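# Press front panel onto computer tower until pegs click

## Task

Mount the front panel on the tower's front face with its top edge pointing up. Push it in until every one of its four pegs has snapped into its hole. The panel's door must be closed and the tower must be left standing upright.

## Robot and tools

Robot: two arms, left_arm and right_arm, each with a two-finger gripper and a wrist camera (cam_left_wrist, cam_right_wrist, both 896x504). Arm names do not match image sides.

Frames. Scene frame: origin at table-top height midway between the arms, +z up, +x out over the table, left_arm on the +y side. Calibrated bases in the scene frame: left_arm at (+0.012, +0.244, +0.041) m, quat_wxyz (1.000, 0, 0, -0.025); right_arm at (+0.022, -0.249, +0.002) m, quat_wxyz (1.000, 0, 0, +0.005). Up is +z in both base frames. Every hand pose, velocity, target and wrist-camera pose an arm reports or receives is in that arm's own base frame, not the scene frame. end_effector_position is the point between the finger pads, about 1 cm behind the tips. Fingers point along the gripper's +z and open and close along its y. Reported poses can be a few cm off, more at long reach.

The row. Every motion argument uses rows of 16 numbers: left_arm x, y, z (metres), qw, qx, qy, qz (unit quaternion, w first), opening; then the same eight for right_arm. Each arm's x, y, z and quaternion are an absolute pose of its gripper in its own base frame, not an offset. Opening runs -1 (closed) to +1 (fully open, 0.094 m); it is an absolute command. An arm that should stay put must get its full pose and opening resent every call (copy the last result's values from before it began to stay); writing 0 for opening is a real command. Reuse the same target quaternion each row to hold an orientation, rather than the drifting measured one.

execute_actions(actions, cameras): actions is a list of actions; each action is a list of up to 15 rows, one per 1/30 s step, the last row held for the remaining of its 15 steps (0.5 s per action). Any target more than 0.6 m from that gripper's current position along one of its own axes gets the action refused for both arms; a malformed action, or a failing first action, refuses the whole call. Each step the controller clips the command to within 100 mm and 20 degrees of the measured pose, so one action may fall short; finish in the next. An empty actions list returns the full state. cameras: list of names, [] for none, omitted/null/["all"] for all.

move(target, speed, blend, opening_speed, blocking, cameras): straight-line path for each gripper to the absolute pose(s) in target (one 16-number row or up to 15 rows, no 0.6 m limit, whole list within 10 s). speed in m/s, 0.002 to 0.5, default 0.25 (turn rate up to twice that in rad/s); one number or one per target. blend in metres rounds corners of a list, default 0. opening_speed is units of the -1..+1 scale per second, at least 0.2; use a low value to close on fragile parts. blocking=false returns after about 0.5 s while the move continues; a new move replaces it. Paths ignore obstacles and the other arm. Faster moves lag, stray and hit harder; a target beyond the contact presses harder. Avoid paths near an arm's own base (shoulder posture may flip). Result adds a move: line: done, off_target, moving, held or fault, plus limits (paced = pose clipped, held = steps withheld).

wait(seconds 0-10): scene runs with last commands; a running move continues. stop(): brakes the running move. zoom_image(camera, region=[x0,y0,x1,y1] pixels, max 504x504): closer look at the latest image. read_manual(section="licences"): licence texts only. finished_scene(scene): ends the scene irreversibly; the goal must hold without the robot. Calls after it in the same reply act in the next scene.

Result lines: end_effector_position and end_effector_quat_wxyz per arm (base frame); Hand target (shown only when an arm is more than 2 mm or 1 degree from its command; it is where the arm will hold next); Tool commands; Joint positions (last value is finger opening in m); grip_measured (same scale as opening, reads up to ~1.6 mm wide when empty and a few mm narrow when squeezing); grip_effort_nm (motor effort, negative closes; not pad force, has offset); Joint torques (drive output incl. gravity, with offsets; numbers 3 and 4 wrap at ±28 N m); joint velocities (omitted if negligible); step readings of position for action calls; temperatures once they change 5 °C; MOTOR HOT at 85 °C. At 100 °C that arm drops and faults for 30-60 s or more. Friction can leave an arm a centimetre off in free air, not a sign of contact.

Gripping: the gripper hits its force limit about 0.05 below the touch reading (0.11 for small or round parts). Release by commanding an opening well above grip_measured.

Avoid: dropping parts, releasing moving parts, fast impacts, very hard presses, arm-to-arm collisions (can fail the scene), anything leaving the table, long stretched or loaded holds (heat), and any arm stop. Brief external tugs on held or loose parts can occur. Smooth, quick, low-effort motion is preferred. Camera calibration (K, distortion, T_world_to_cam) is given per camera; wrist camera extrinsics are relative to the carrying arm's base frame and may be slightly off.

Each tool is called after "Call:" by a JSON object that holds its "fn" and its "kwargs", one argument or row to a line.

## Session

Call:
{"fn": "execute_actions", "kwargs": {
  "actions": []
}}

Scene clock: 0.00 s.
left_arm: end_effector_position=(+0.6897, +0.0283, +0.2094) grip_measured=+1.000 grip_effort_nm=n/a end_effector_quat_wxyz=(+0.555, -0.269, +0.782, -0.094) | right_arm: end_effector_position=(+0.1218, +0.2673, +0.2503) grip_measured=+1.000 grip_effort_nm=n/a end_effector_quat_wxyz=(+0.026, +0.793, -0.607, +0.042)
Joint positions: left_arm=[0.005 1.696 1.151 0.165 -0.148 -0.557 0.094] | right_arm=[1.184 1.151 1.128 -1.62 0.068 -0.649 0.094]
Joint velocities: within noise
Joint torques (N m): no reading
Motor temperatures (°C): left_arm=[24 27 38 26 25 21 25] | right_arm=[22 30 48 22 24 23 25]
Heat: left arm: hottest elbow 38 °C; right arm: hottest elbow 48 °C.
Hand target: left_arm +0.6968, +0.0284, +0.2181; +0.563, -0.268, +0.776, -0.096 | right_arm +0.1243, +0.2733, +0.2611; +0.012, +0.793, -0.607, +0.038
Tool commands: left_gripper/opening=+1.0 right_gripper/opening=+1.0
camera_calibration:
cam_left_wrist: T_world_to_cam=[[0.315394, -0.843677, 0.434438, -0.2835], [-0.608416, -0.531107, -0.589708, 0.597816], [0.728256, -0.0783292, -0.680814, -0.26984], [0, 0, 0, 1]] pos_world=[0.649648, 0.0571851, 0.291989]
cam_right_wrist: T_world_to_cam=[[0.965656, 0.258402, 0.0271362, -0.194925], [0.208691, -0.833594, 0.511439, 0.108794], [0.154778, -0.488211, -0.858891, 0.413628], [0, 0, 0, 1]] pos_world=[0.101506, 0.342997, 0.30491]

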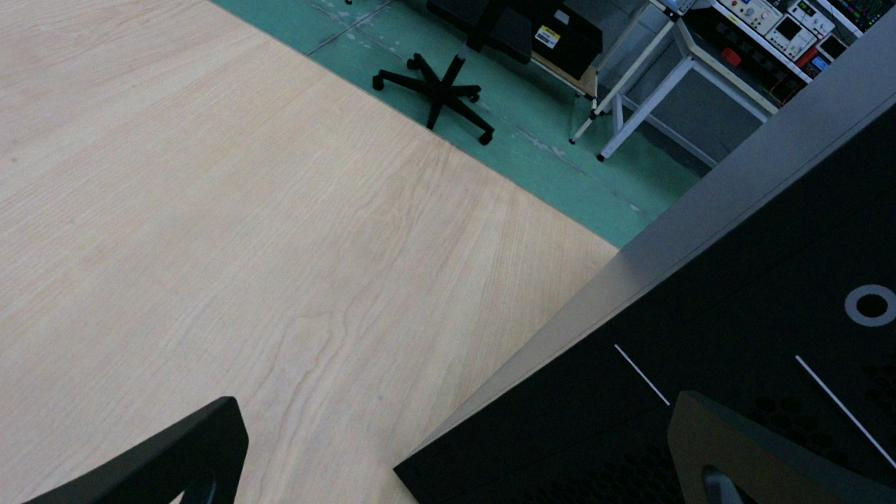

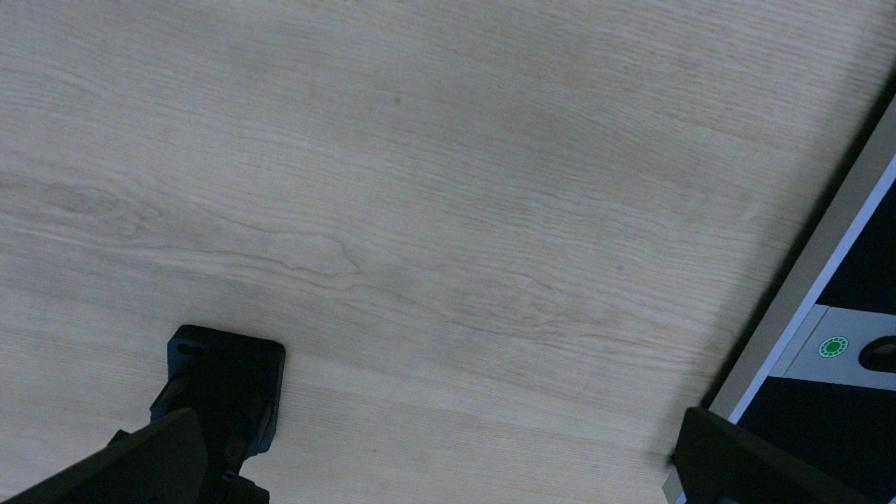

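Call:
{"fn": "move", "kwargs": {
  "target": [
    [0.56, 0.05, 0.30, 0.5714, 0.0714, 0.8161, -0.05, 0.5, 0.22, 0.14, 0.34, 0.30, 0.45, -0.80, -0.20, 1.0],
    [0.42, 0.10, 0.38, 0.5714, 0.0714, 0.8161, -0.05, 0.5, 0.28, -0.02, 0.40, 0.4508, -0.1920, 0.8660, 0.0999, 1.0]
  ],
  "speed": 0.3,
  "blend": [0.05, 0]
}}

Scene clock: 108.27 s.
left_arm: end_effector_position=(+0.4222, +0.0980, +0.3733) grip_measured=+0.502 grip_effort_nm=-0.125 end_effector_quat_wxyz=(+0.568, +0.068, +0.818, -0.056) | right_arm: end_effector_position=(+0.2795, -0.0165, +0.3963) grip_measured=+1.000 grip_effort_nm=0.002 end_effector_quat_wxyz=(+0.443, -0.200, +0.868, +0.105)
Joint positions: left_arm=[0.451 0.911 0.892 -0.412 0.587 0.233 0.071] | right_arm=[-0.466 0.674 1.032 -1.235 -0.704 -0.656 0.094]
Joint torques (N m): left_arm=[0.62 -4.07 9.98 1.66 0.3 0.11] | right_arm=[-2.26 -2.2 9.55 1.61 -0.46 0.07]
Motor temperatures (°C): left_arm=[24 29 45 26 24 21 25] | right_arm=[22 30 57 22 24 23 24]
Heat: left arm: hottest elbow 45 °C; right arm: hottest elbow 57 °C.
Hand target: left_arm +0.4200, +0.1000, +0.3799; +0.571, +0.071, +0.816, -0.050 | right_arm +0.2799, -0.0199, +0.4001; +0.451, -0.192, +0.866, +0.100
Off the commanded pose: left_arm 0.007 m, 1 deg | right_arm 0.005 m, 1 deg.
move: done; limits=paced
camera_calibration:
cam_left_wrist: T_world_to_cam=[[-0.176533, -0.984288, 0.00365087, 0.170726], [-0.701449, 0.123202, -0.701991, 0.585779], [0.690511, -0.126486, -0.712177, 0.0744183], [0, 0, 0, 1]]
cam_right_wrist: T_world_to_cam=[[0.425043, -0.905172, 0.00132498, -0.135673], [-0.791035, -0.372158, -0.485553, 0.446784], [0.440002, 0.205332, -0.874206, 0.31394], [0, 0, 0, 1]]

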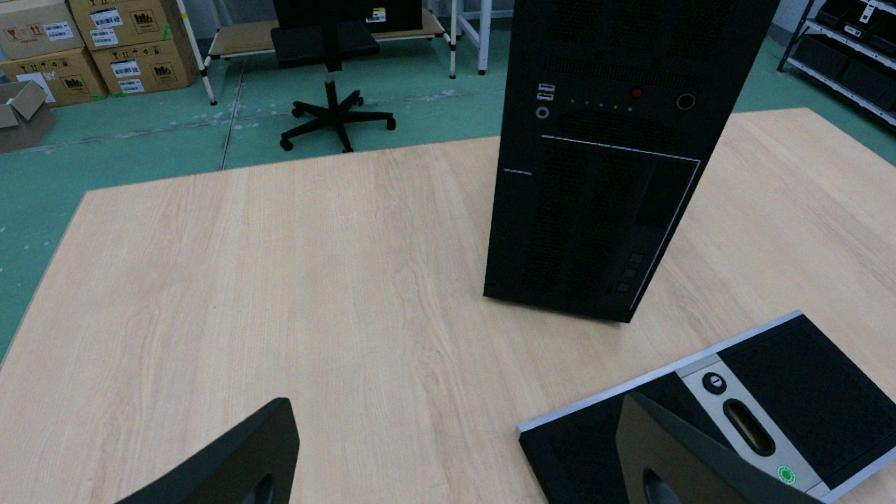

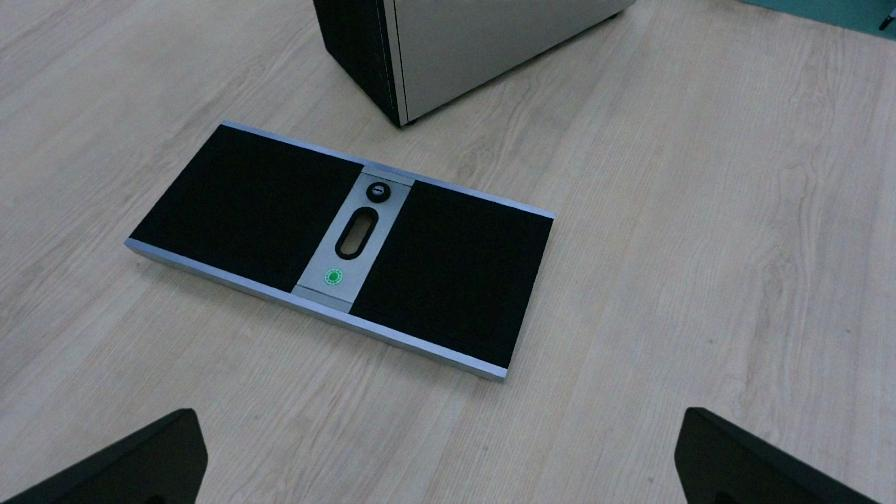

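Call:
{"fn": "zoom_image", "kwargs": {
  "camera": "cam_right_wrist",
  "region": [430, 190, 590, 400]
}}

Call:
{"fn": "zoom_image", "kwargs": {
  "camera": "cam_right_wrist",
  "region": [100, 100, 260, 280]
}}

Scaled by 2.400 from the camera's 896x504 image, which has a finer 1280x720 frame.

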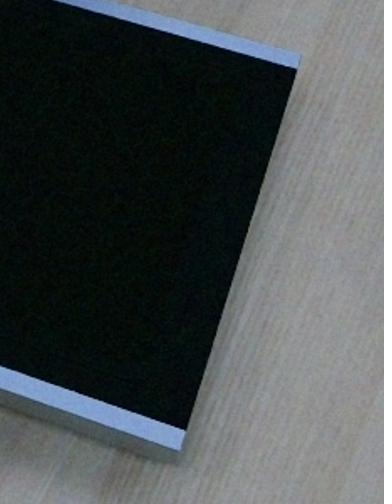

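Scaled by 2.800 from the camera's 896x504 image, which has a finer 1280x720 frame.

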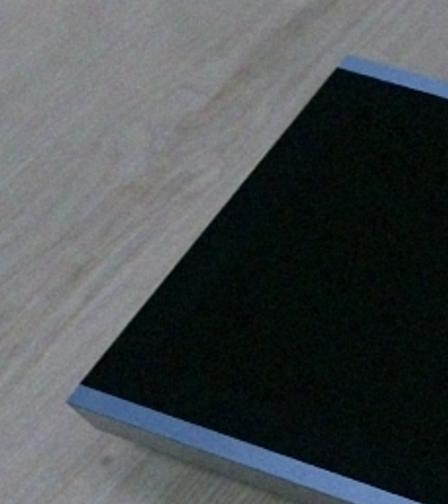

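Call:
{"fn": "move", "kwargs": {
  "target": [
    [0.35, 0.22, 0.40, 0.5541, 0.2120, 0.7913, -0.1485, 0.0, 0.32, 0.06, 0.20, 0.2814, 0.4874, 0.7159, 0.4134, -0.149],
    [0.35, 0.22, 0.40, 0.5541, 0.2120, 0.7913, -0.1485, 0.0, 0.340, 0.0846, 0.09, 0.2814, 0.4874, 0.7159, 0.4134, -0.149]
  ],
  "speed": [0.3, 0.12],
  "blend": [0.02, 0]
}}

Scene clock: 245.33 s.
left_arm: end_effector_position=(+0.3458, +0.2102, +0.3871) grip_measured=+0.002 grip_effort_nm=-0.120 end_effector_quat_wxyz=(+0.550, +0.204, +0.794, -0.161) | right_arm: end_effector_position=(+0.3394, +0.0801, +0.0895) grip_measured=-0.147 grip_effort_nm=-0.090 end_effector_quat_wxyz=(+0.283, +0.488, +0.718, +0.407)
Joint positions: left_arm=[0.956 1.235 1.256 -1.382 1.212 1.313 0.047] | right_arm=[0.136 0.979 0.203 0.232 -0.198 1.442 0.04]
Joint torques (N m): left_arm=[0.38 -5.83 11.77 0.53 0.84 0.13] | right_arm=[0.15 -3.14 7.79 2.17 0.1 0.04]
Hand target: left_arm +0.3495, +0.2195, +0.3997; +0.554, +0.212, +0.791, -0.148 | right_arm +0.3400, +0.0846, +0.0901; +0.281, +0.487, +0.716, +0.413
Off the commanded pose: left_arm 0.017 m, 2 deg | right_arm 0.005 m, 1 deg.
move: off_target (left_arm)
camera_calibration:
cam_left_wrist: T_world_to_cam=[[-0.502409, -0.864395, 0.0201704, 0.348738], [-0.620232, 0.344045, -0.704944, 0.454645], [0.60241, -0.36668, -0.708977, 0.230844], [0, 0, 0, 1]]
cam_right_wrist: T_world_to_cam=[[-0.48596, -0.191067, -0.85284, 0.25515], [-0.663838, 0.715402, 0.217988, 0.187911], [0.568473, 0.672081, -0.474495, -0.117326], [0, 0, 0, 1]]

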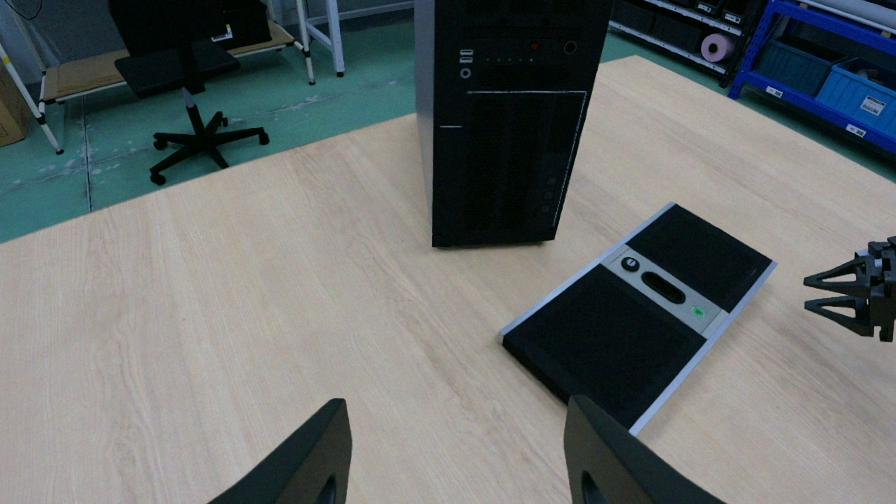

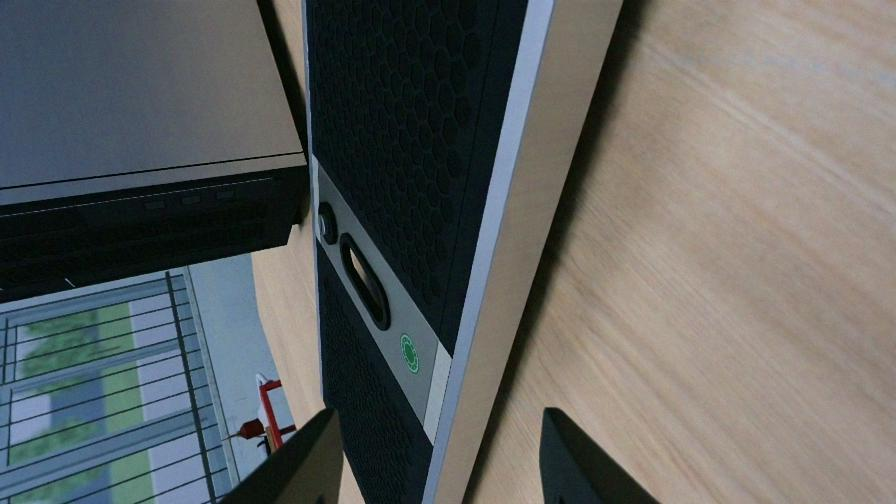

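Call:
{"fn": "move", "kwargs": {
  "target": [
    [0.35, 0.22, 0.40, 0.5541, 0.2120, 0.7913, -0.1485, 0.0, 0.340, 0.0846, 0.035, 0.2814, 0.4874, 0.7159, 0.4134, -0.149]
  ],
  "speed": 0.06
}}

Scene clock: 261.17 s.
left_arm: end_effector_position=(+0.3458, +0.2103, +0.3872) grip_measured=+0.002 grip_effort_nm=-0.115 end_effector_quat_wxyz=(+0.550, +0.204, +0.794, -0.161) | right_arm: end_effector_position=(+0.3407, +0.0803, +0.0349) grip_measured=-0.147 grip_effort_nm=-0.100 end_effector_quat_wxyz=(+0.284, +0.488, +0.718, +0.408)
Joint positions: left_arm=[0.956 1.235 1.257 -1.382 1.212 1.314 0.047] | right_arm=[0.136 1.331 0.144 0.644 -0.198 1.443 0.04]
Joint torques (N m): left_arm=[0.85 -5.83 11.67 0.58 0.83 0.13] | right_arm=[-0.67 -4.78 4.67 2.07 0.11 0.02]
Motor temperatures (°C): left_arm=[24 27 47 26 25 21 25] | right_arm=[22 29 52 22 24 23 24]
Heat: left arm: hottest elbow 47 °C; right arm: hottest elbow 52 °C.
Hand target: left_arm +0.3495, +0.2195, +0.3998; +0.554, +0.212, +0.791, -0.148 | right_arm +0.3399, +0.0845, +0.0350; +0.281, +0.487, +0.716, +0.413
Off the commanded pose: left_arm 0.017 m, 2 deg | right_arm 0.004 m, 1 deg.
move: off_target (left_arm)
camera_calibration:
cam_left_wrist: T_world_to_cam=[[-0.50253, -0.864341, 0.0194323, 0.349099], [-0.619903, 0.344563, -0.70498, 0.45455], [0.602648, -0.36632, -0.708961, 0.230788], [0, 0, 0, 1]]
cam_right_wrist: T_world_to_cam=[[-0.484808, -0.190535, -0.853615, 0.208892], [-0.664003, 0.715419, 0.21743, 0.200614], [0.569264, 0.672215, -0.473356, -0.144389], [0, 0, 0, 1]]

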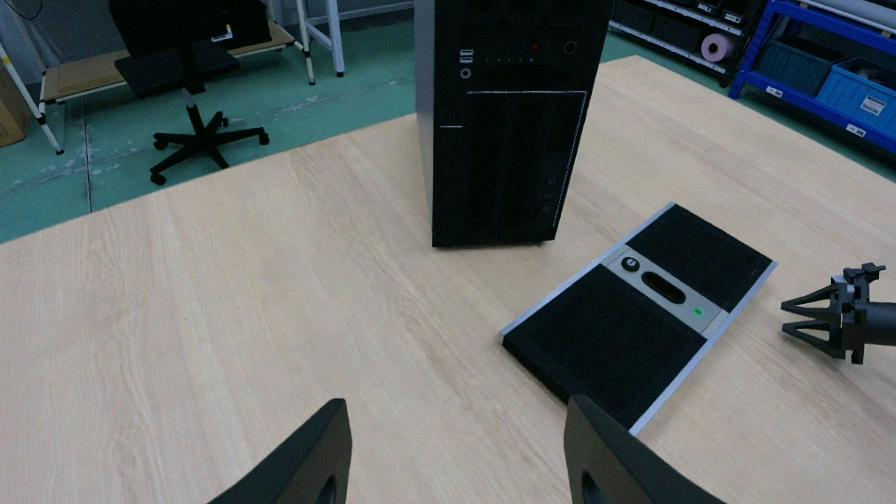

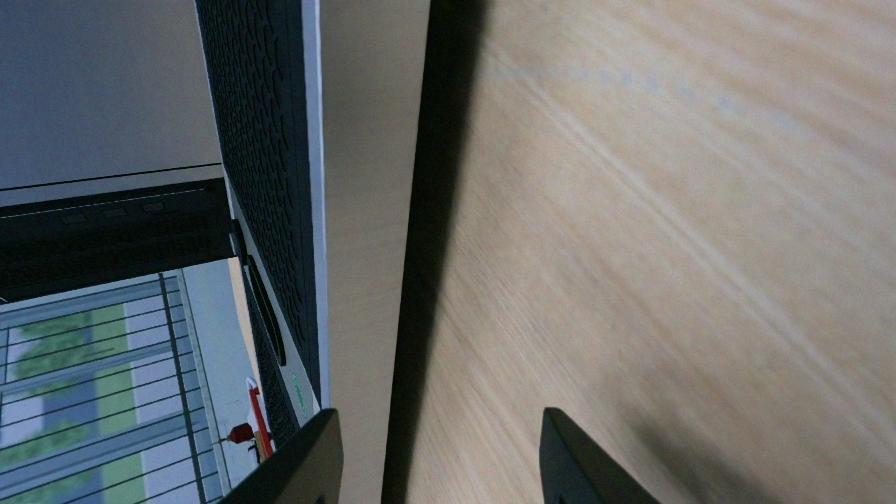

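Call:
{"fn": "move", "kwargs": {
  "target": [
    [0.35, 0.22, 0.40, 0.5541, 0.2120, 0.7913, -0.1485, 0.0, 0.340, 0.0846, 0.022, 0.2814, 0.4874, 0.7159, 0.4134, -0.149]
  ],
  "speed": 0.03,
  "cameras": ["cam_right_wrist"]
}}

Scene clock: 272.47 s.
left_arm: end_effector_position=(+0.3458, +0.2103, +0.3872) grip_measured=+0.002 grip_effort_nm=-0.110 end_effector_quat_wxyz=(+0.550, +0.204, +0.794, -0.161) | right_arm: end_effector_position=(+0.3413, +0.0805, +0.0221) grip_measured=-0.147 grip_effort_nm=-0.090 end_effector_quat_wxyz=(+0.284, +0.488, +0.718, +0.408)
Joint positions: left_arm=[0.956 1.235 1.257 -1.382 1.212 1.314 0.047] | right_arm=[0.136 1.434 0.138 0.754 -0.198 1.443 0.04]
Joint torques (N m): left_arm=[0.32 -5.6 11.63 0.65 0.81 0.13] | right_arm=[-0.85 -5.66 3.6 2.18 0.11 0.04]
Hand target: left_arm +0.3495, +0.2195, +0.3998; +0.554, +0.212, +0.791, -0.148 | right_arm +0.3399, +0.0846, +0.0220; +0.281, +0.487, +0.716, +0.413
Off the commanded pose: left_arm 0.017 m, 2 deg | right_arm 0.004 m, 1 deg.
move: off_target (left_arm)
camera_calibration:
cam_right_wrist: T_world_to_cam=[[-0.484129, -0.19064, -0.853976, 0.198012], [-0.664212, 0.715402, 0.216845, 0.203759], [0.569597, 0.672203, -0.472972, -0.151006], [0, 0, 0, 1]]
Images, in order: cam_right_wrist.

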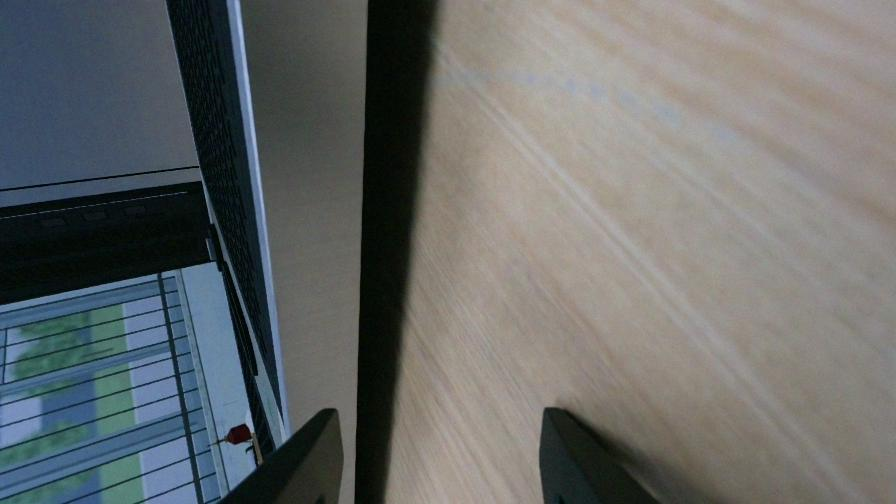

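Call:
{"fn": "move", "kwargs": {
  "target": [
    [0.35, 0.22, 0.40, 0.5541, 0.2120, 0.7913, -0.1485, 0.0, 0.340, 0.0846, 0.014, 0.2814, 0.4874, 0.7159, 0.4134, -0.149]
  ],
  "speed": 0.02,
  "cameras": ["cam_right_wrist"]
}}

Scene clock: 277.43 s.
left_arm: end_effector_position=(+0.3458, +0.2103, +0.3872) grip_measured=+0.002 grip_effort_nm=-0.115 end_effector_quat_wxyz=(+0.550, +0.204, +0.794, -0.161) | right_arm: end_effector_position=(+0.3454, +0.0810, +0.0216) grip_measured=-0.147 grip_effort_nm=-0.071 end_effector_quat_wxyz=(+0.293, +0.483, +0.713, +0.416)
Joint positions: left_arm=[0.956 1.235 1.257 -1.382 1.212 1.314 0.047] | right_arm=[0.136 1.487 0.138 0.834 -0.198 1.443 0.04]
Joint torques (N m): left_arm=[0.32 -5.77 11.62 0.58 0.82 0.14] | right_arm=[-0.56 -5.01 2.81 1.55 0.11 0.03]
Hand target: left_arm +0.3495, +0.2195, +0.3998; +0.554, +0.212, +0.791, -0.148 | right_arm +0.3399, +0.0845, +0.0143; +0.281, +0.487, +0.716, +0.413
Off the commanded pose: left_arm 0.017 m, 2 deg | right_arm 0.010 m, 1 deg.
move: off_target (left_arm)
camera_calibration:
cam_right_wrist: T_world_to_cam=[[-0.460515, -0.187023, -0.867726, 0.191539], [-0.669823, 0.714671, 0.201451, 0.208506], [0.582462, 0.673994, -0.454389, -0.158927], [0, 0, 0, 1]]
Images, in order: cam_right_wrist.

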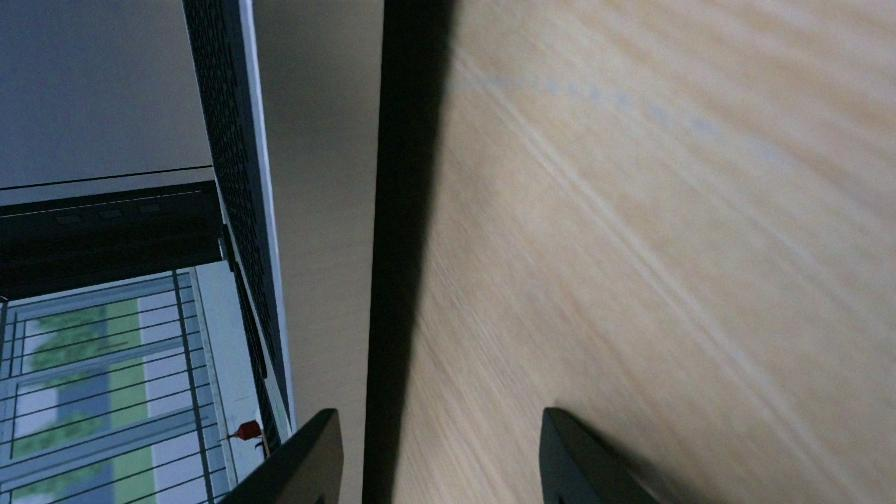

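Call:
{"fn": "move", "kwargs": {
  "target": [
    [0.35, 0.22, 0.40, 0.5541, 0.2120, 0.7913, -0.1485, 0.0, 0.344, 0.0865, 0.0245, 0.2814, 0.4874, 0.7159, 0.4134, -0.149],
    [0.35, 0.22, 0.40, 0.5541, 0.2120, 0.7913, -0.1485, 0.0, 0.392, 0.1055, 0.0245, 0.2814, 0.4874, 0.7159, 0.4134, -0.149]
  ],
  "speed": 0.05,
  "blend": [0.003, 0]
}}

Scene clock: 293.63 s.
left_arm: end_effector_position=(+0.3458, +0.2103, +0.3872) grip_measured=+0.002 grip_effort_nm=-0.115 end_effector_quat_wxyz=(+0.550, +0.204, +0.794, -0.161) | right_arm: end_effector_position=(+0.3814, +0.0982, +0.0225) grip_measured=-0.147 grip_effort_nm=-0.066 end_effector_quat_wxyz=(+0.284, +0.488, +0.717, +0.408)
Joint positions: left_arm=[0.956 1.235 1.257 -1.382 1.212 1.314 0.047] | right_arm=[0.186 1.52 0.249 0.735 -0.155 1.468 0.04]
Joint torques (N m): left_arm=[0.56 -5.83 11.67 0.64 0.83 0.14] | right_arm=[-0.79 -5.95 6.94 0.91 0.09 0.03]
Hand target: left_arm +0.3495, +0.2195, +0.3998; +0.554, +0.212, +0.791, -0.148 | right_arm +0.3915, +0.1055, +0.0248; +0.281, +0.487, +0.716, +0.414
Off the commanded pose: left_arm 0.017 m, 2 deg | right_arm 0.013 m, 1 deg.
move: off_target (left_arm, right_arm)
camera_calibration:
cam_left_wrist: T_world_to_cam=[[-0.50253, -0.864341, 0.0194323, 0.349099], [-0.619903, 0.344563, -0.70498, 0.45455], [0.602648, -0.36632, -0.708961, 0.230788], [0, 0, 0, 1]]
cam_right_wrist: T_world_to_cam=[[-0.483109, -0.190572, -0.854569, 0.220816], [-0.664223, 0.715678, 0.215902, 0.217673], [0.570451, 0.671928, -0.472333, -0.185881], [0, 0, 0, 1]]

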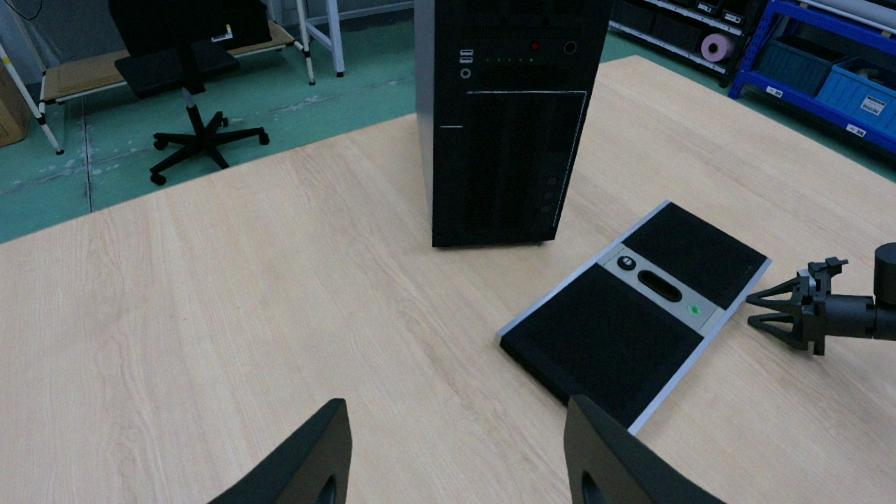

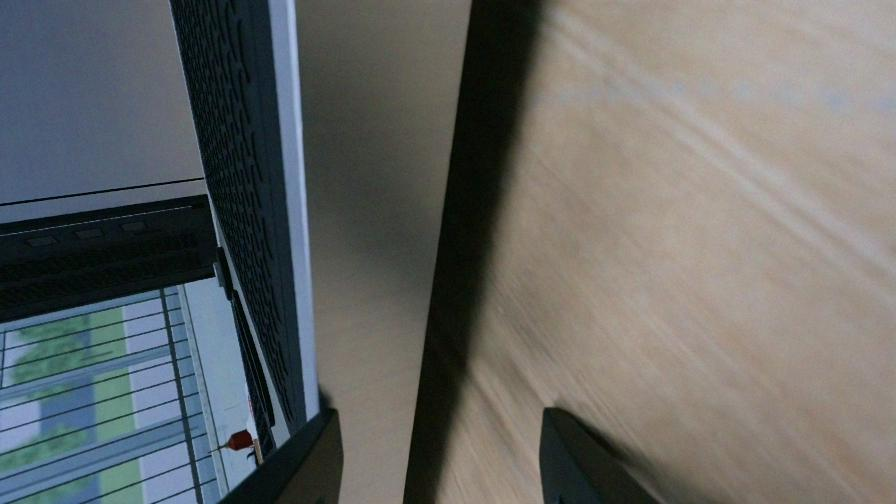

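Call:
{"fn": "zoom_image", "kwargs": {
  "camera": "cam_right_wrist",
  "region": [220, 330, 620, 504]
}}

Call:
{"fn": "zoom_image", "kwargs": {
  "camera": "cam_left_wrist",
  "region": [640, 190, 896, 370]
}}

Scaled by 1.260 from the camera's 896x504 image, which has a finer 1280x720 frame.

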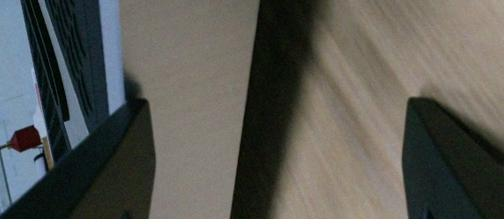

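Scaled by 1.969 from the camera's 896x504 image, which has a finer 1280x720 frame.

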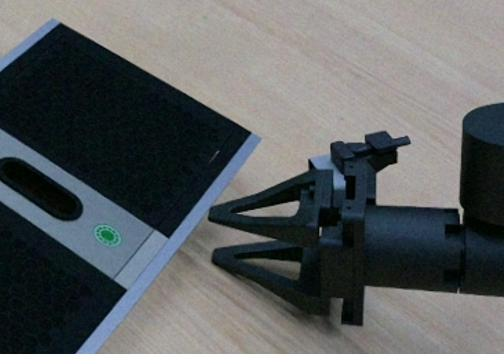

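Call:
{"fn": "move", "kwargs": {
  "target": [
    [0.35, 0.22, 0.40, 0.5541, 0.2120, 0.7913, -0.1485, 0.0, 0.368, 0.096, 0.030, 0.2814, 0.4874, 0.7159, 0.4134, 0.08]
  ],
  "speed": 0.06,
  "cameras": ["cam_right_wrist"]
}}

Scene clock: 364.13 s.
left_arm: end_effector_position=(+0.3458, +0.2103, +0.3872) grip_measured=+0.002 grip_effort_nm=-0.115 end_effector_quat_wxyz=(+0.550, +0.204, +0.794, -0.161) | right_arm: end_effector_position=(+0.3684, +0.0975, +0.0270) grip_measured=+0.078 grip_effort_nm=0.125 end_effector_quat_wxyz=(+0.281, +0.486, +0.719, +0.411)
Joint positions: left_arm=[0.956 1.235 1.257 -1.382 1.212 1.314 0.047] | right_arm=[0.186 1.468 0.217 0.714 -0.166 1.469 0.051]
Joint torques (N m): left_arm=[0.62 -5.54 11.64 0.59 0.83 0.11] | right_arm=[-1.96 -7.88 3.96 0.94 -0.11 -0.06]
Motor temperatures (°C): left_arm=[24 27 48 26 25 21 25] | right_arm=[22 29 46 22 24 23 24]
Heat: left arm: hottest elbow 48 °C; right arm: hottest elbow 46 °C.
Hand target: left_arm +0.3495, +0.2195, +0.3998; +0.554, +0.212, +0.791, -0.148 | right_arm +0.3681, +0.0960, +0.0300; +0.282, +0.487, +0.716, +0.413
Off the commanded pose: left_arm 0.017 m, 2 deg | right_arm 0.003 m, 0 deg.
move: off_target (left_arm)
camera_calibration:
cam_right_wrist: T_world_to_cam=[[-0.482682, -0.190125, -0.85491, 0.218047], [-0.670295, 0.708456, 0.220893, 0.211263], [0.563669, 0.679663, -0.469399, -0.174223], [0, 0, 0, 1]]
Images, in order: cam_right_wrist.

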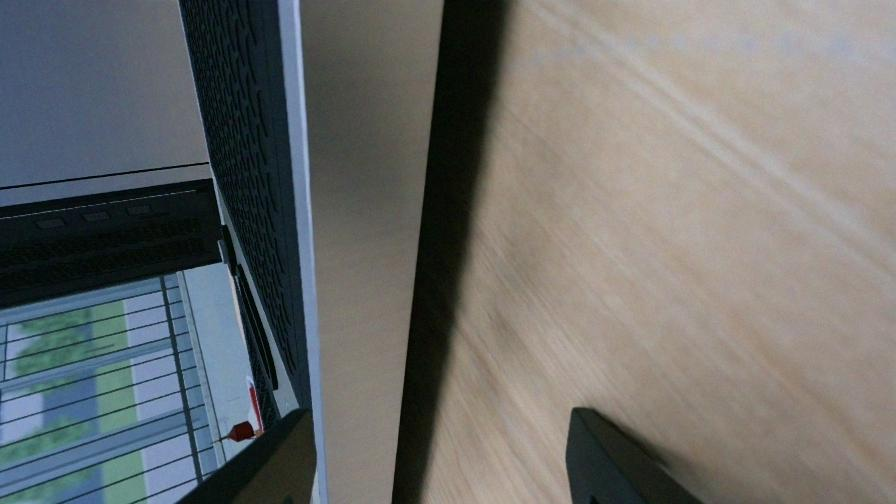

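Call:
{"fn": "move", "kwargs": {
  "target": [
    [0.35, 0.22, 0.40, 0.5541, 0.2120, 0.7913, -0.1485, 0.0, 0.4228, 0.1195, 0.0305, 0.2814, 0.4874, 0.7159, 0.4134, 0.08]
  ],
  "speed": 0.05
}}

Scene clock: 422.07 s.
left_arm: end_effector_position=(+0.3458, +0.2103, +0.3872) grip_measured=+0.002 grip_effort_nm=-0.120 end_effector_quat_wxyz=(+0.550, +0.204, +0.794, -0.161) | right_arm: end_effector_position=(+0.4124, +0.1116, +0.0276) grip_measured=+0.078 grip_effort_nm=0.125 end_effector_quat_wxyz=(+0.284, +0.488, +0.718, +0.408)
Joint positions: left_arm=[0.956 1.235 1.257 -1.382 1.212 1.314 0.047] | right_arm=[0.212 1.552 0.339 0.677 -0.132 1.482 0.051]
Joint torques (N m): left_arm=[0.56 -5.6 11.73 0.61 0.84 0.12] | right_arm=[-0.5 -7.59 7.23 0.94 0.17 0.03]
Hand target: left_arm +0.3495, +0.2195, +0.3998; +0.554, +0.212, +0.791, -0.148 | right_arm +0.4223, +0.1194, +0.0307; +0.281, +0.487, +0.716, +0.413
Off the commanded pose: left_arm 0.017 m, 2 deg | right_arm 0.013 m, 1 deg.
move: off_target (left_arm, right_arm)
camera_calibration:
cam_left_wrist: T_world_to_cam=[[-0.50253, -0.864341, 0.0194323, 0.349099], [-0.619903, 0.344563, -0.70498, 0.45455], [0.602648, -0.36632, -0.708961, 0.230788], [0, 0, 0, 1]]
cam_right_wrist: T_world_to_cam=[[-0.48457, -0.191303, -0.853578, 0.243356], [-0.664256, 0.715387, 0.216761, 0.227479], [0.569172, 0.67203, -0.473729, -0.209627], [0, 0, 0, 1]]

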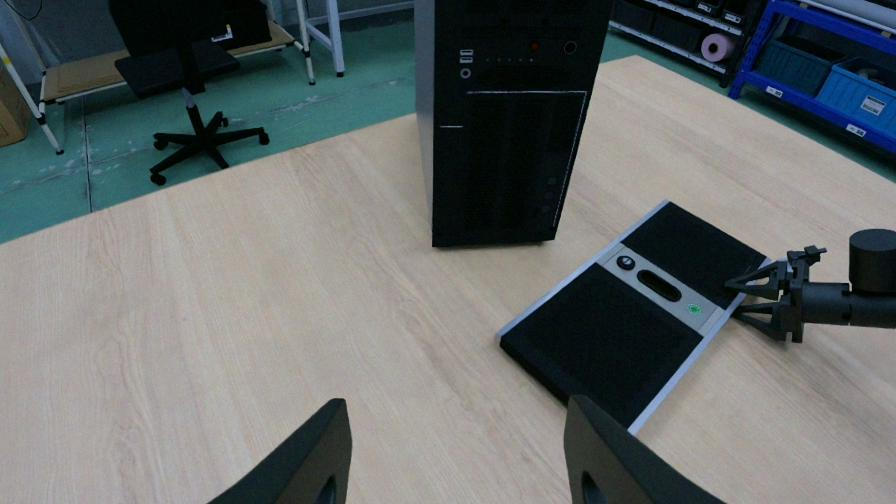

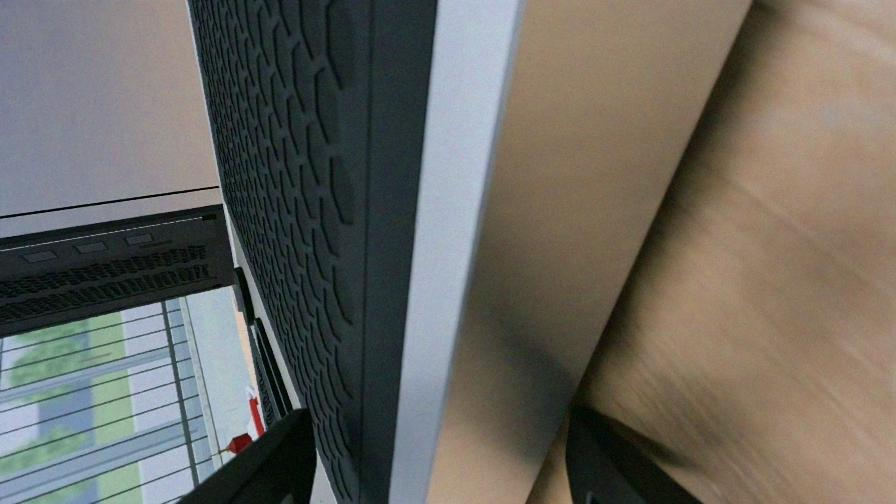

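Call:
{"fn": "move", "kwargs": {
  "target": [
    [0.35, 0.22, 0.40, 0.5541, 0.2120, 0.7913, -0.1485, 0.0, 0.434, 0.1245, 0.0295, 0.2814, 0.4874, 0.7159, 0.4134, 0.08]
  ],
  "speed": 0.04
}}

Scene clock: 430.97 s.
left_arm: end_effector_position=(+0.3458, +0.2103, +0.3872) grip_measured=+0.002 grip_effort_nm=-0.120 end_effector_quat_wxyz=(+0.550, +0.204, +0.794, -0.161) | right_arm: end_effector_position=(+0.4244, +0.1165, +0.0279) grip_measured=+0.078 grip_effort_nm=0.125 end_effector_quat_wxyz=(+0.285, +0.487, +0.717, +0.409)
Joint positions: left_arm=[0.956 1.235 1.257 -1.382 1.212 1.314 0.047] | right_arm=[0.22 1.577 0.372 0.673 -0.125 1.485 0.051]
Joint torques (N m): left_arm=[0.56 -5.95 11.71 0.59 0.81 0.14] | right_arm=[-0.09 -7.94 7.32 0.96 0.11 0]
Hand target: left_arm +0.3495, +0.2195, +0.3998; +0.554, +0.212, +0.791, -0.148 | right_arm +0.4336, +0.1244, +0.0297; +0.281, +0.487, +0.716, +0.413
Off the commanded pose: left_arm 0.017 m, 2 deg | right_arm 0.013 m, 1 deg.
move: off_target (left_arm, right_arm)
camera_calibration:
cam_left_wrist: T_world_to_cam=[[-0.50253, -0.864341, 0.0194323, 0.349099], [-0.619903, 0.344563, -0.70498, 0.45455], [0.602648, -0.36632, -0.708961, 0.230788], [0, 0, 0, 1]]
cam_right_wrist: T_world_to_cam=[[-0.481472, -0.190724, -0.855458, 0.248983], [-0.6649, 0.715404, 0.214723, 0.232272], [0.571045, 0.672177, -0.47126, -0.220451], [0, 0, 0, 1]]

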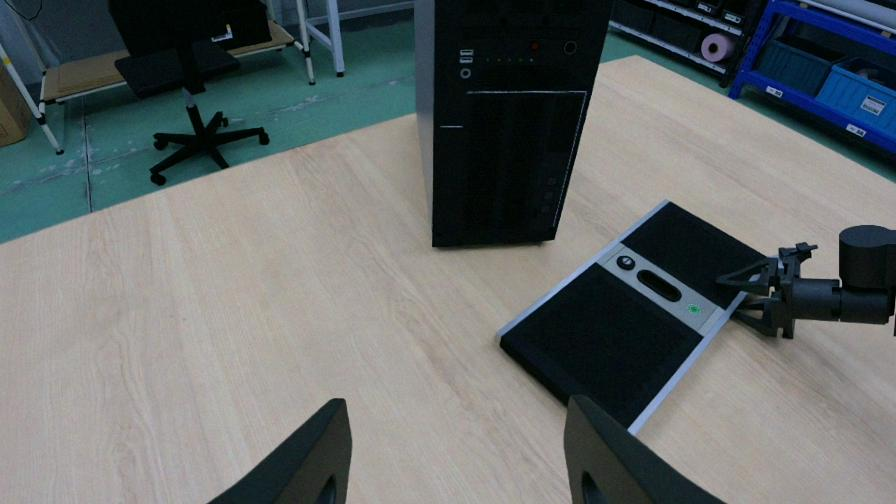

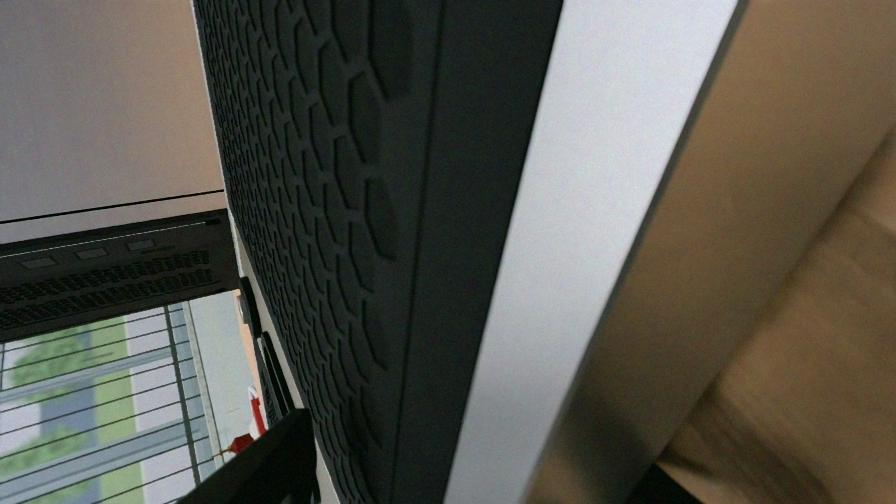

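Call:
{"fn": "move", "kwargs": {
  "target": [
    [0.35, 0.22, 0.40, 0.5541, 0.2120, 0.7913, -0.1485, 0.0, 0.434, 0.1245, 0.0295, 0.2814, 0.4874, 0.7159, 0.4134, -0.25]
  ],
  "speed": 0.04,
  "opening_speed": 0.4
}}

Scene clock: 438.20 s.
left_arm: end_effector_position=(+0.3458, +0.2103, +0.3872) grip_measured=+0.002 grip_effort_nm=-0.120 end_effector_quat_wxyz=(+0.550, +0.204, +0.794, -0.161) | right_arm: end_effector_position=(+0.4351, +0.1190, +0.0370) grip_measured=-0.249 grip_effort_nm=-0.691 end_effector_quat_wxyz=(+0.288, +0.492, +0.705, +0.422)
Joint positions: left_arm=[0.956 1.235 1.257 -1.382 1.212 1.314 0.047] | right_arm=[0.22 1.578 0.393 0.684 -0.125 1.513 0.035]
Joint velocities: left_arm=[within noise] | right_arm=[0.005 0.005 0.002 -0.002 0.081 0.037 -0.004]
Joint torques (N m): left_arm=[0.32 -5.3 11.71 0.61 0.81 0.14] | right_arm=[-0.79 -7.71 5.7 0.69 0.12 -0.23]
Hand target: left_arm +0.3495, +0.2195, +0.3998; +0.554, +0.212, +0.791, -0.148 | right_arm +0.4338, +0.1244, +0.0297; +0.281, +0.487, +0.716, +0.414
Off the commanded pose: left_arm 0.017 m, 2 deg | right_arm 0.009 m, 2 deg.
move: off_target (left_arm)
camera_calibration:
cam_left_wrist: T_world_to_cam=[[-0.502647, -0.864281, 0.0190742, 0.349265], [-0.619728, 0.344862, -0.704987, 0.45443], [0.602729, -0.36618, -0.708963, 0.230732], [0, 0, 0, 1]]
cam_right_wrist: T_world_to_cam=[[-0.465422, -0.159468, -0.870605, 0.252306], [-0.660159, 0.717739, 0.22145, 0.233012], [0.589553, 0.677806, -0.439326, -0.233909], [0, 0, 0, 1]]

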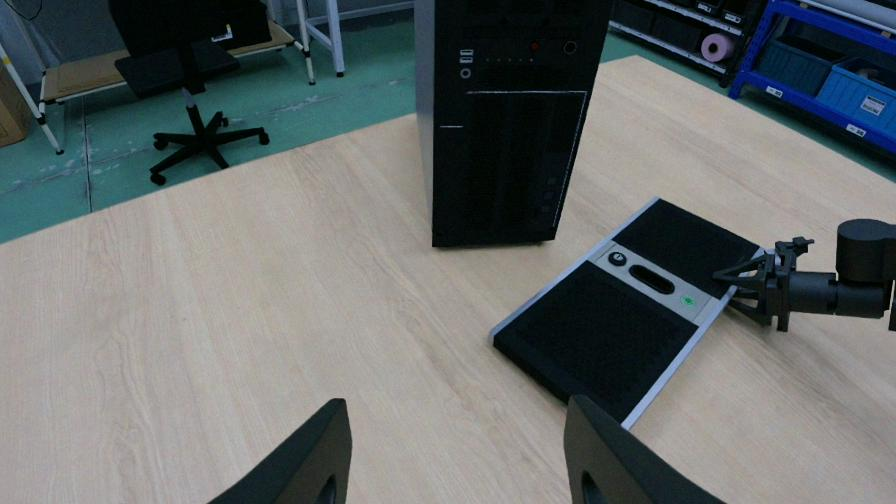

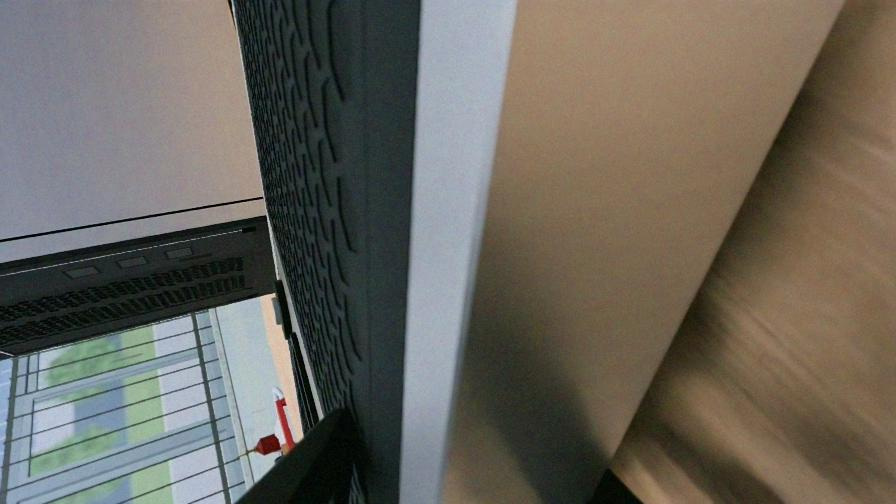

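Call:
{"fn": "move", "kwargs": {
  "target": [
    [0.35, 0.22, 0.40, 0.5541, 0.2120, 0.7913, -0.1485, 0.0, 0.4400, 0.1235, 0.060, 0.3288, 0.4613, 0.6352, 0.5250, -0.38]
  ],
  "speed": 0.06,
  "opening_speed": 0.2
}}

Scene clock: 468.30 s.
left_arm: end_effector_position=(+0.3458, +0.2103, +0.3872) grip_measured=+0.002 grip_effort_nm=-0.120 end_effector_quat_wxyz=(+0.550, +0.204, +0.794, -0.161) | right_arm: end_effector_position=(+0.4371, +0.1260, +0.0538) grip_measured=-0.378 grip_effort_nm=-0.100 end_effector_quat_wxyz=(+0.325, +0.460, +0.646, +0.515)
Joint positions: left_arm=[0.956 1.235 1.257 -1.382 1.212 1.314 0.047] | right_arm=[0.22 1.731 0.343 1.122 -0.163 1.583 0.029]
Joint torques (N m): left_arm=[0.26 -5.66 11.67 0.57 0.83 0.11] | right_arm=[-2.2 -9.52 3.41 2.55 -0.13 0.03]
Hand target: left_arm +0.3495, +0.2195, +0.3998; +0.554, +0.212, +0.791, -0.148 | right_arm +0.4399, +0.1235, +0.0599; +0.329, +0.461, +0.636, +0.525
Off the commanded pose: left_arm 0.017 m, 2 deg | right_arm 0.007 m, 2 deg.
move: off_target (left_arm)
camera_calibration:
cam_left_wrist: T_world_to_cam=[[-0.502647, -0.864281, 0.0190742, 0.349265], [-0.619728, 0.344862, -0.704987, 0.45443], [0.602729, -0.36618, -0.708963, 0.230732], [0, 0, 0, 1]]
cam_right_wrist: T_world_to_cam=[[-0.277824, -0.0472407, -0.95947, 0.177635], [-0.706383, 0.686934, 0.170718, 0.252429], [0.651028, 0.725183, -0.224217, -0.276845], [0, 0, 0, 1]]

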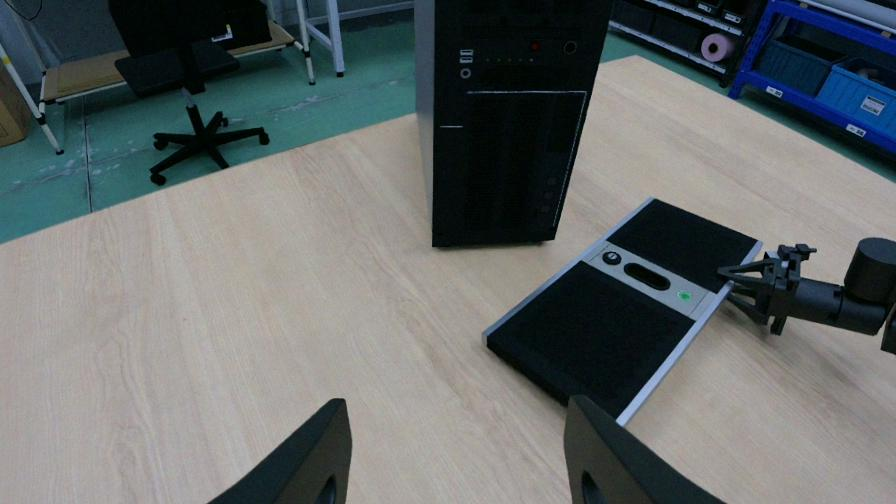

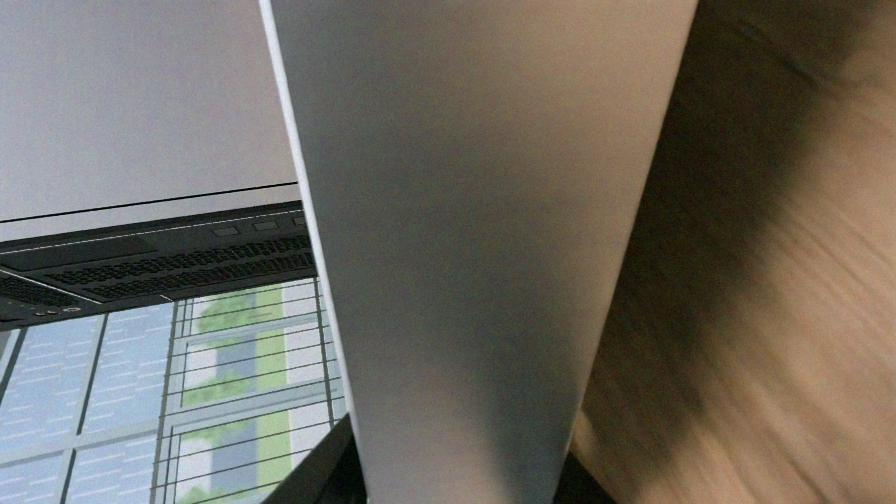

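Call:
{"fn": "move", "kwargs": {
  "target": [
    [0.35, 0.22, 0.40, 0.5541, 0.2120, 0.7913, -0.1485, 0.0, 0.4400, 0.1235, 0.060, 0.3288, 0.4613, 0.6352, 0.5250, -0.62]
  ],
  "speed": 0.04,
  "opening_speed": 0.3
}}

Scene clock: 475.60 s.
left_arm: end_effector_position=(+0.3458, +0.2103, +0.3872) grip_measured=+0.002 grip_effort_nm=-0.120 end_effector_quat_wxyz=(+0.550, +0.204, +0.794, -0.161) | right_arm: end_effector_position=(+0.4384, +0.1265, +0.0592) grip_measured=-0.516 grip_effort_nm=-0.999 end_effector_quat_wxyz=(+0.330, +0.455, +0.642, +0.522)
Joint positions: left_arm=[0.956 1.235 1.257 -1.382 1.212 1.314 0.047] | right_arm=[0.22 1.731 0.343 1.144 -0.164 1.583 0.023]
Joint torques (N m): left_arm=[0.73 -5.71 11.64 0.58 0.83 0.14] | right_arm=[-2.14 -9.29 3.32 1.83 -0.04 0.08]
Hand target: left_arm +0.3495, +0.2195, +0.3998; +0.554, +0.212, +0.791, -0.148 | right_arm +0.4399, +0.1235, +0.0599; +0.329, +0.461, +0.635, +0.525
Off the commanded pose: left_arm 0.017 m, 2 deg | right_arm 0.004 m, 1 deg.
move: off_target (left_arm)
camera_calibration:
cam_left_wrist: T_world_to_cam=[[-0.502647, -0.864281, 0.0190742, 0.349265], [-0.619728, 0.344862, -0.704987, 0.45443], [0.602729, -0.36618, -0.708963, 0.230732], [0, 0, 0, 1]]
cam_right_wrist: T_world_to_cam=[[-0.256694, -0.0425304, -0.965556, 0.173613], [-0.710751, 0.685292, 0.158768, 0.254921], [0.654936, 0.727025, -0.206139, -0.279854], [0, 0, 0, 1]]

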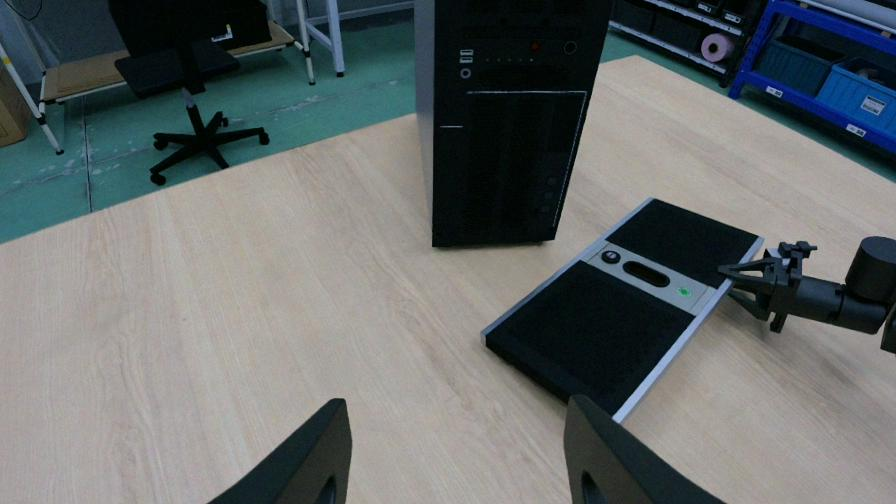

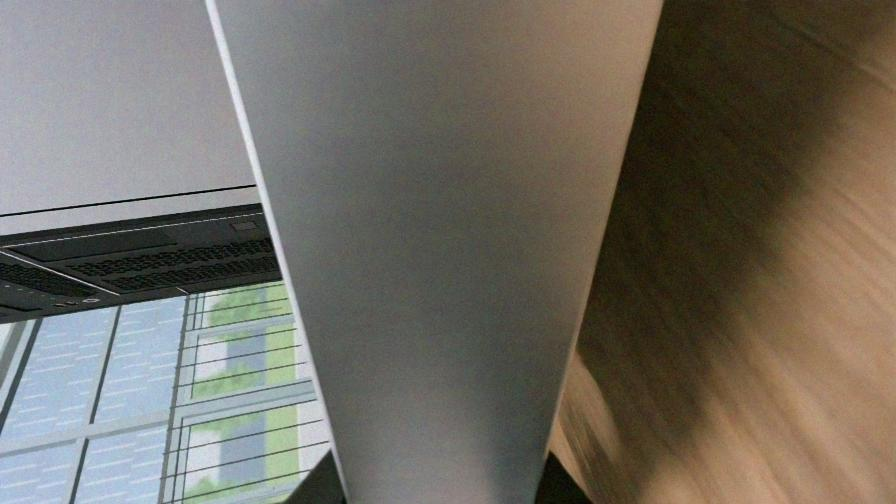

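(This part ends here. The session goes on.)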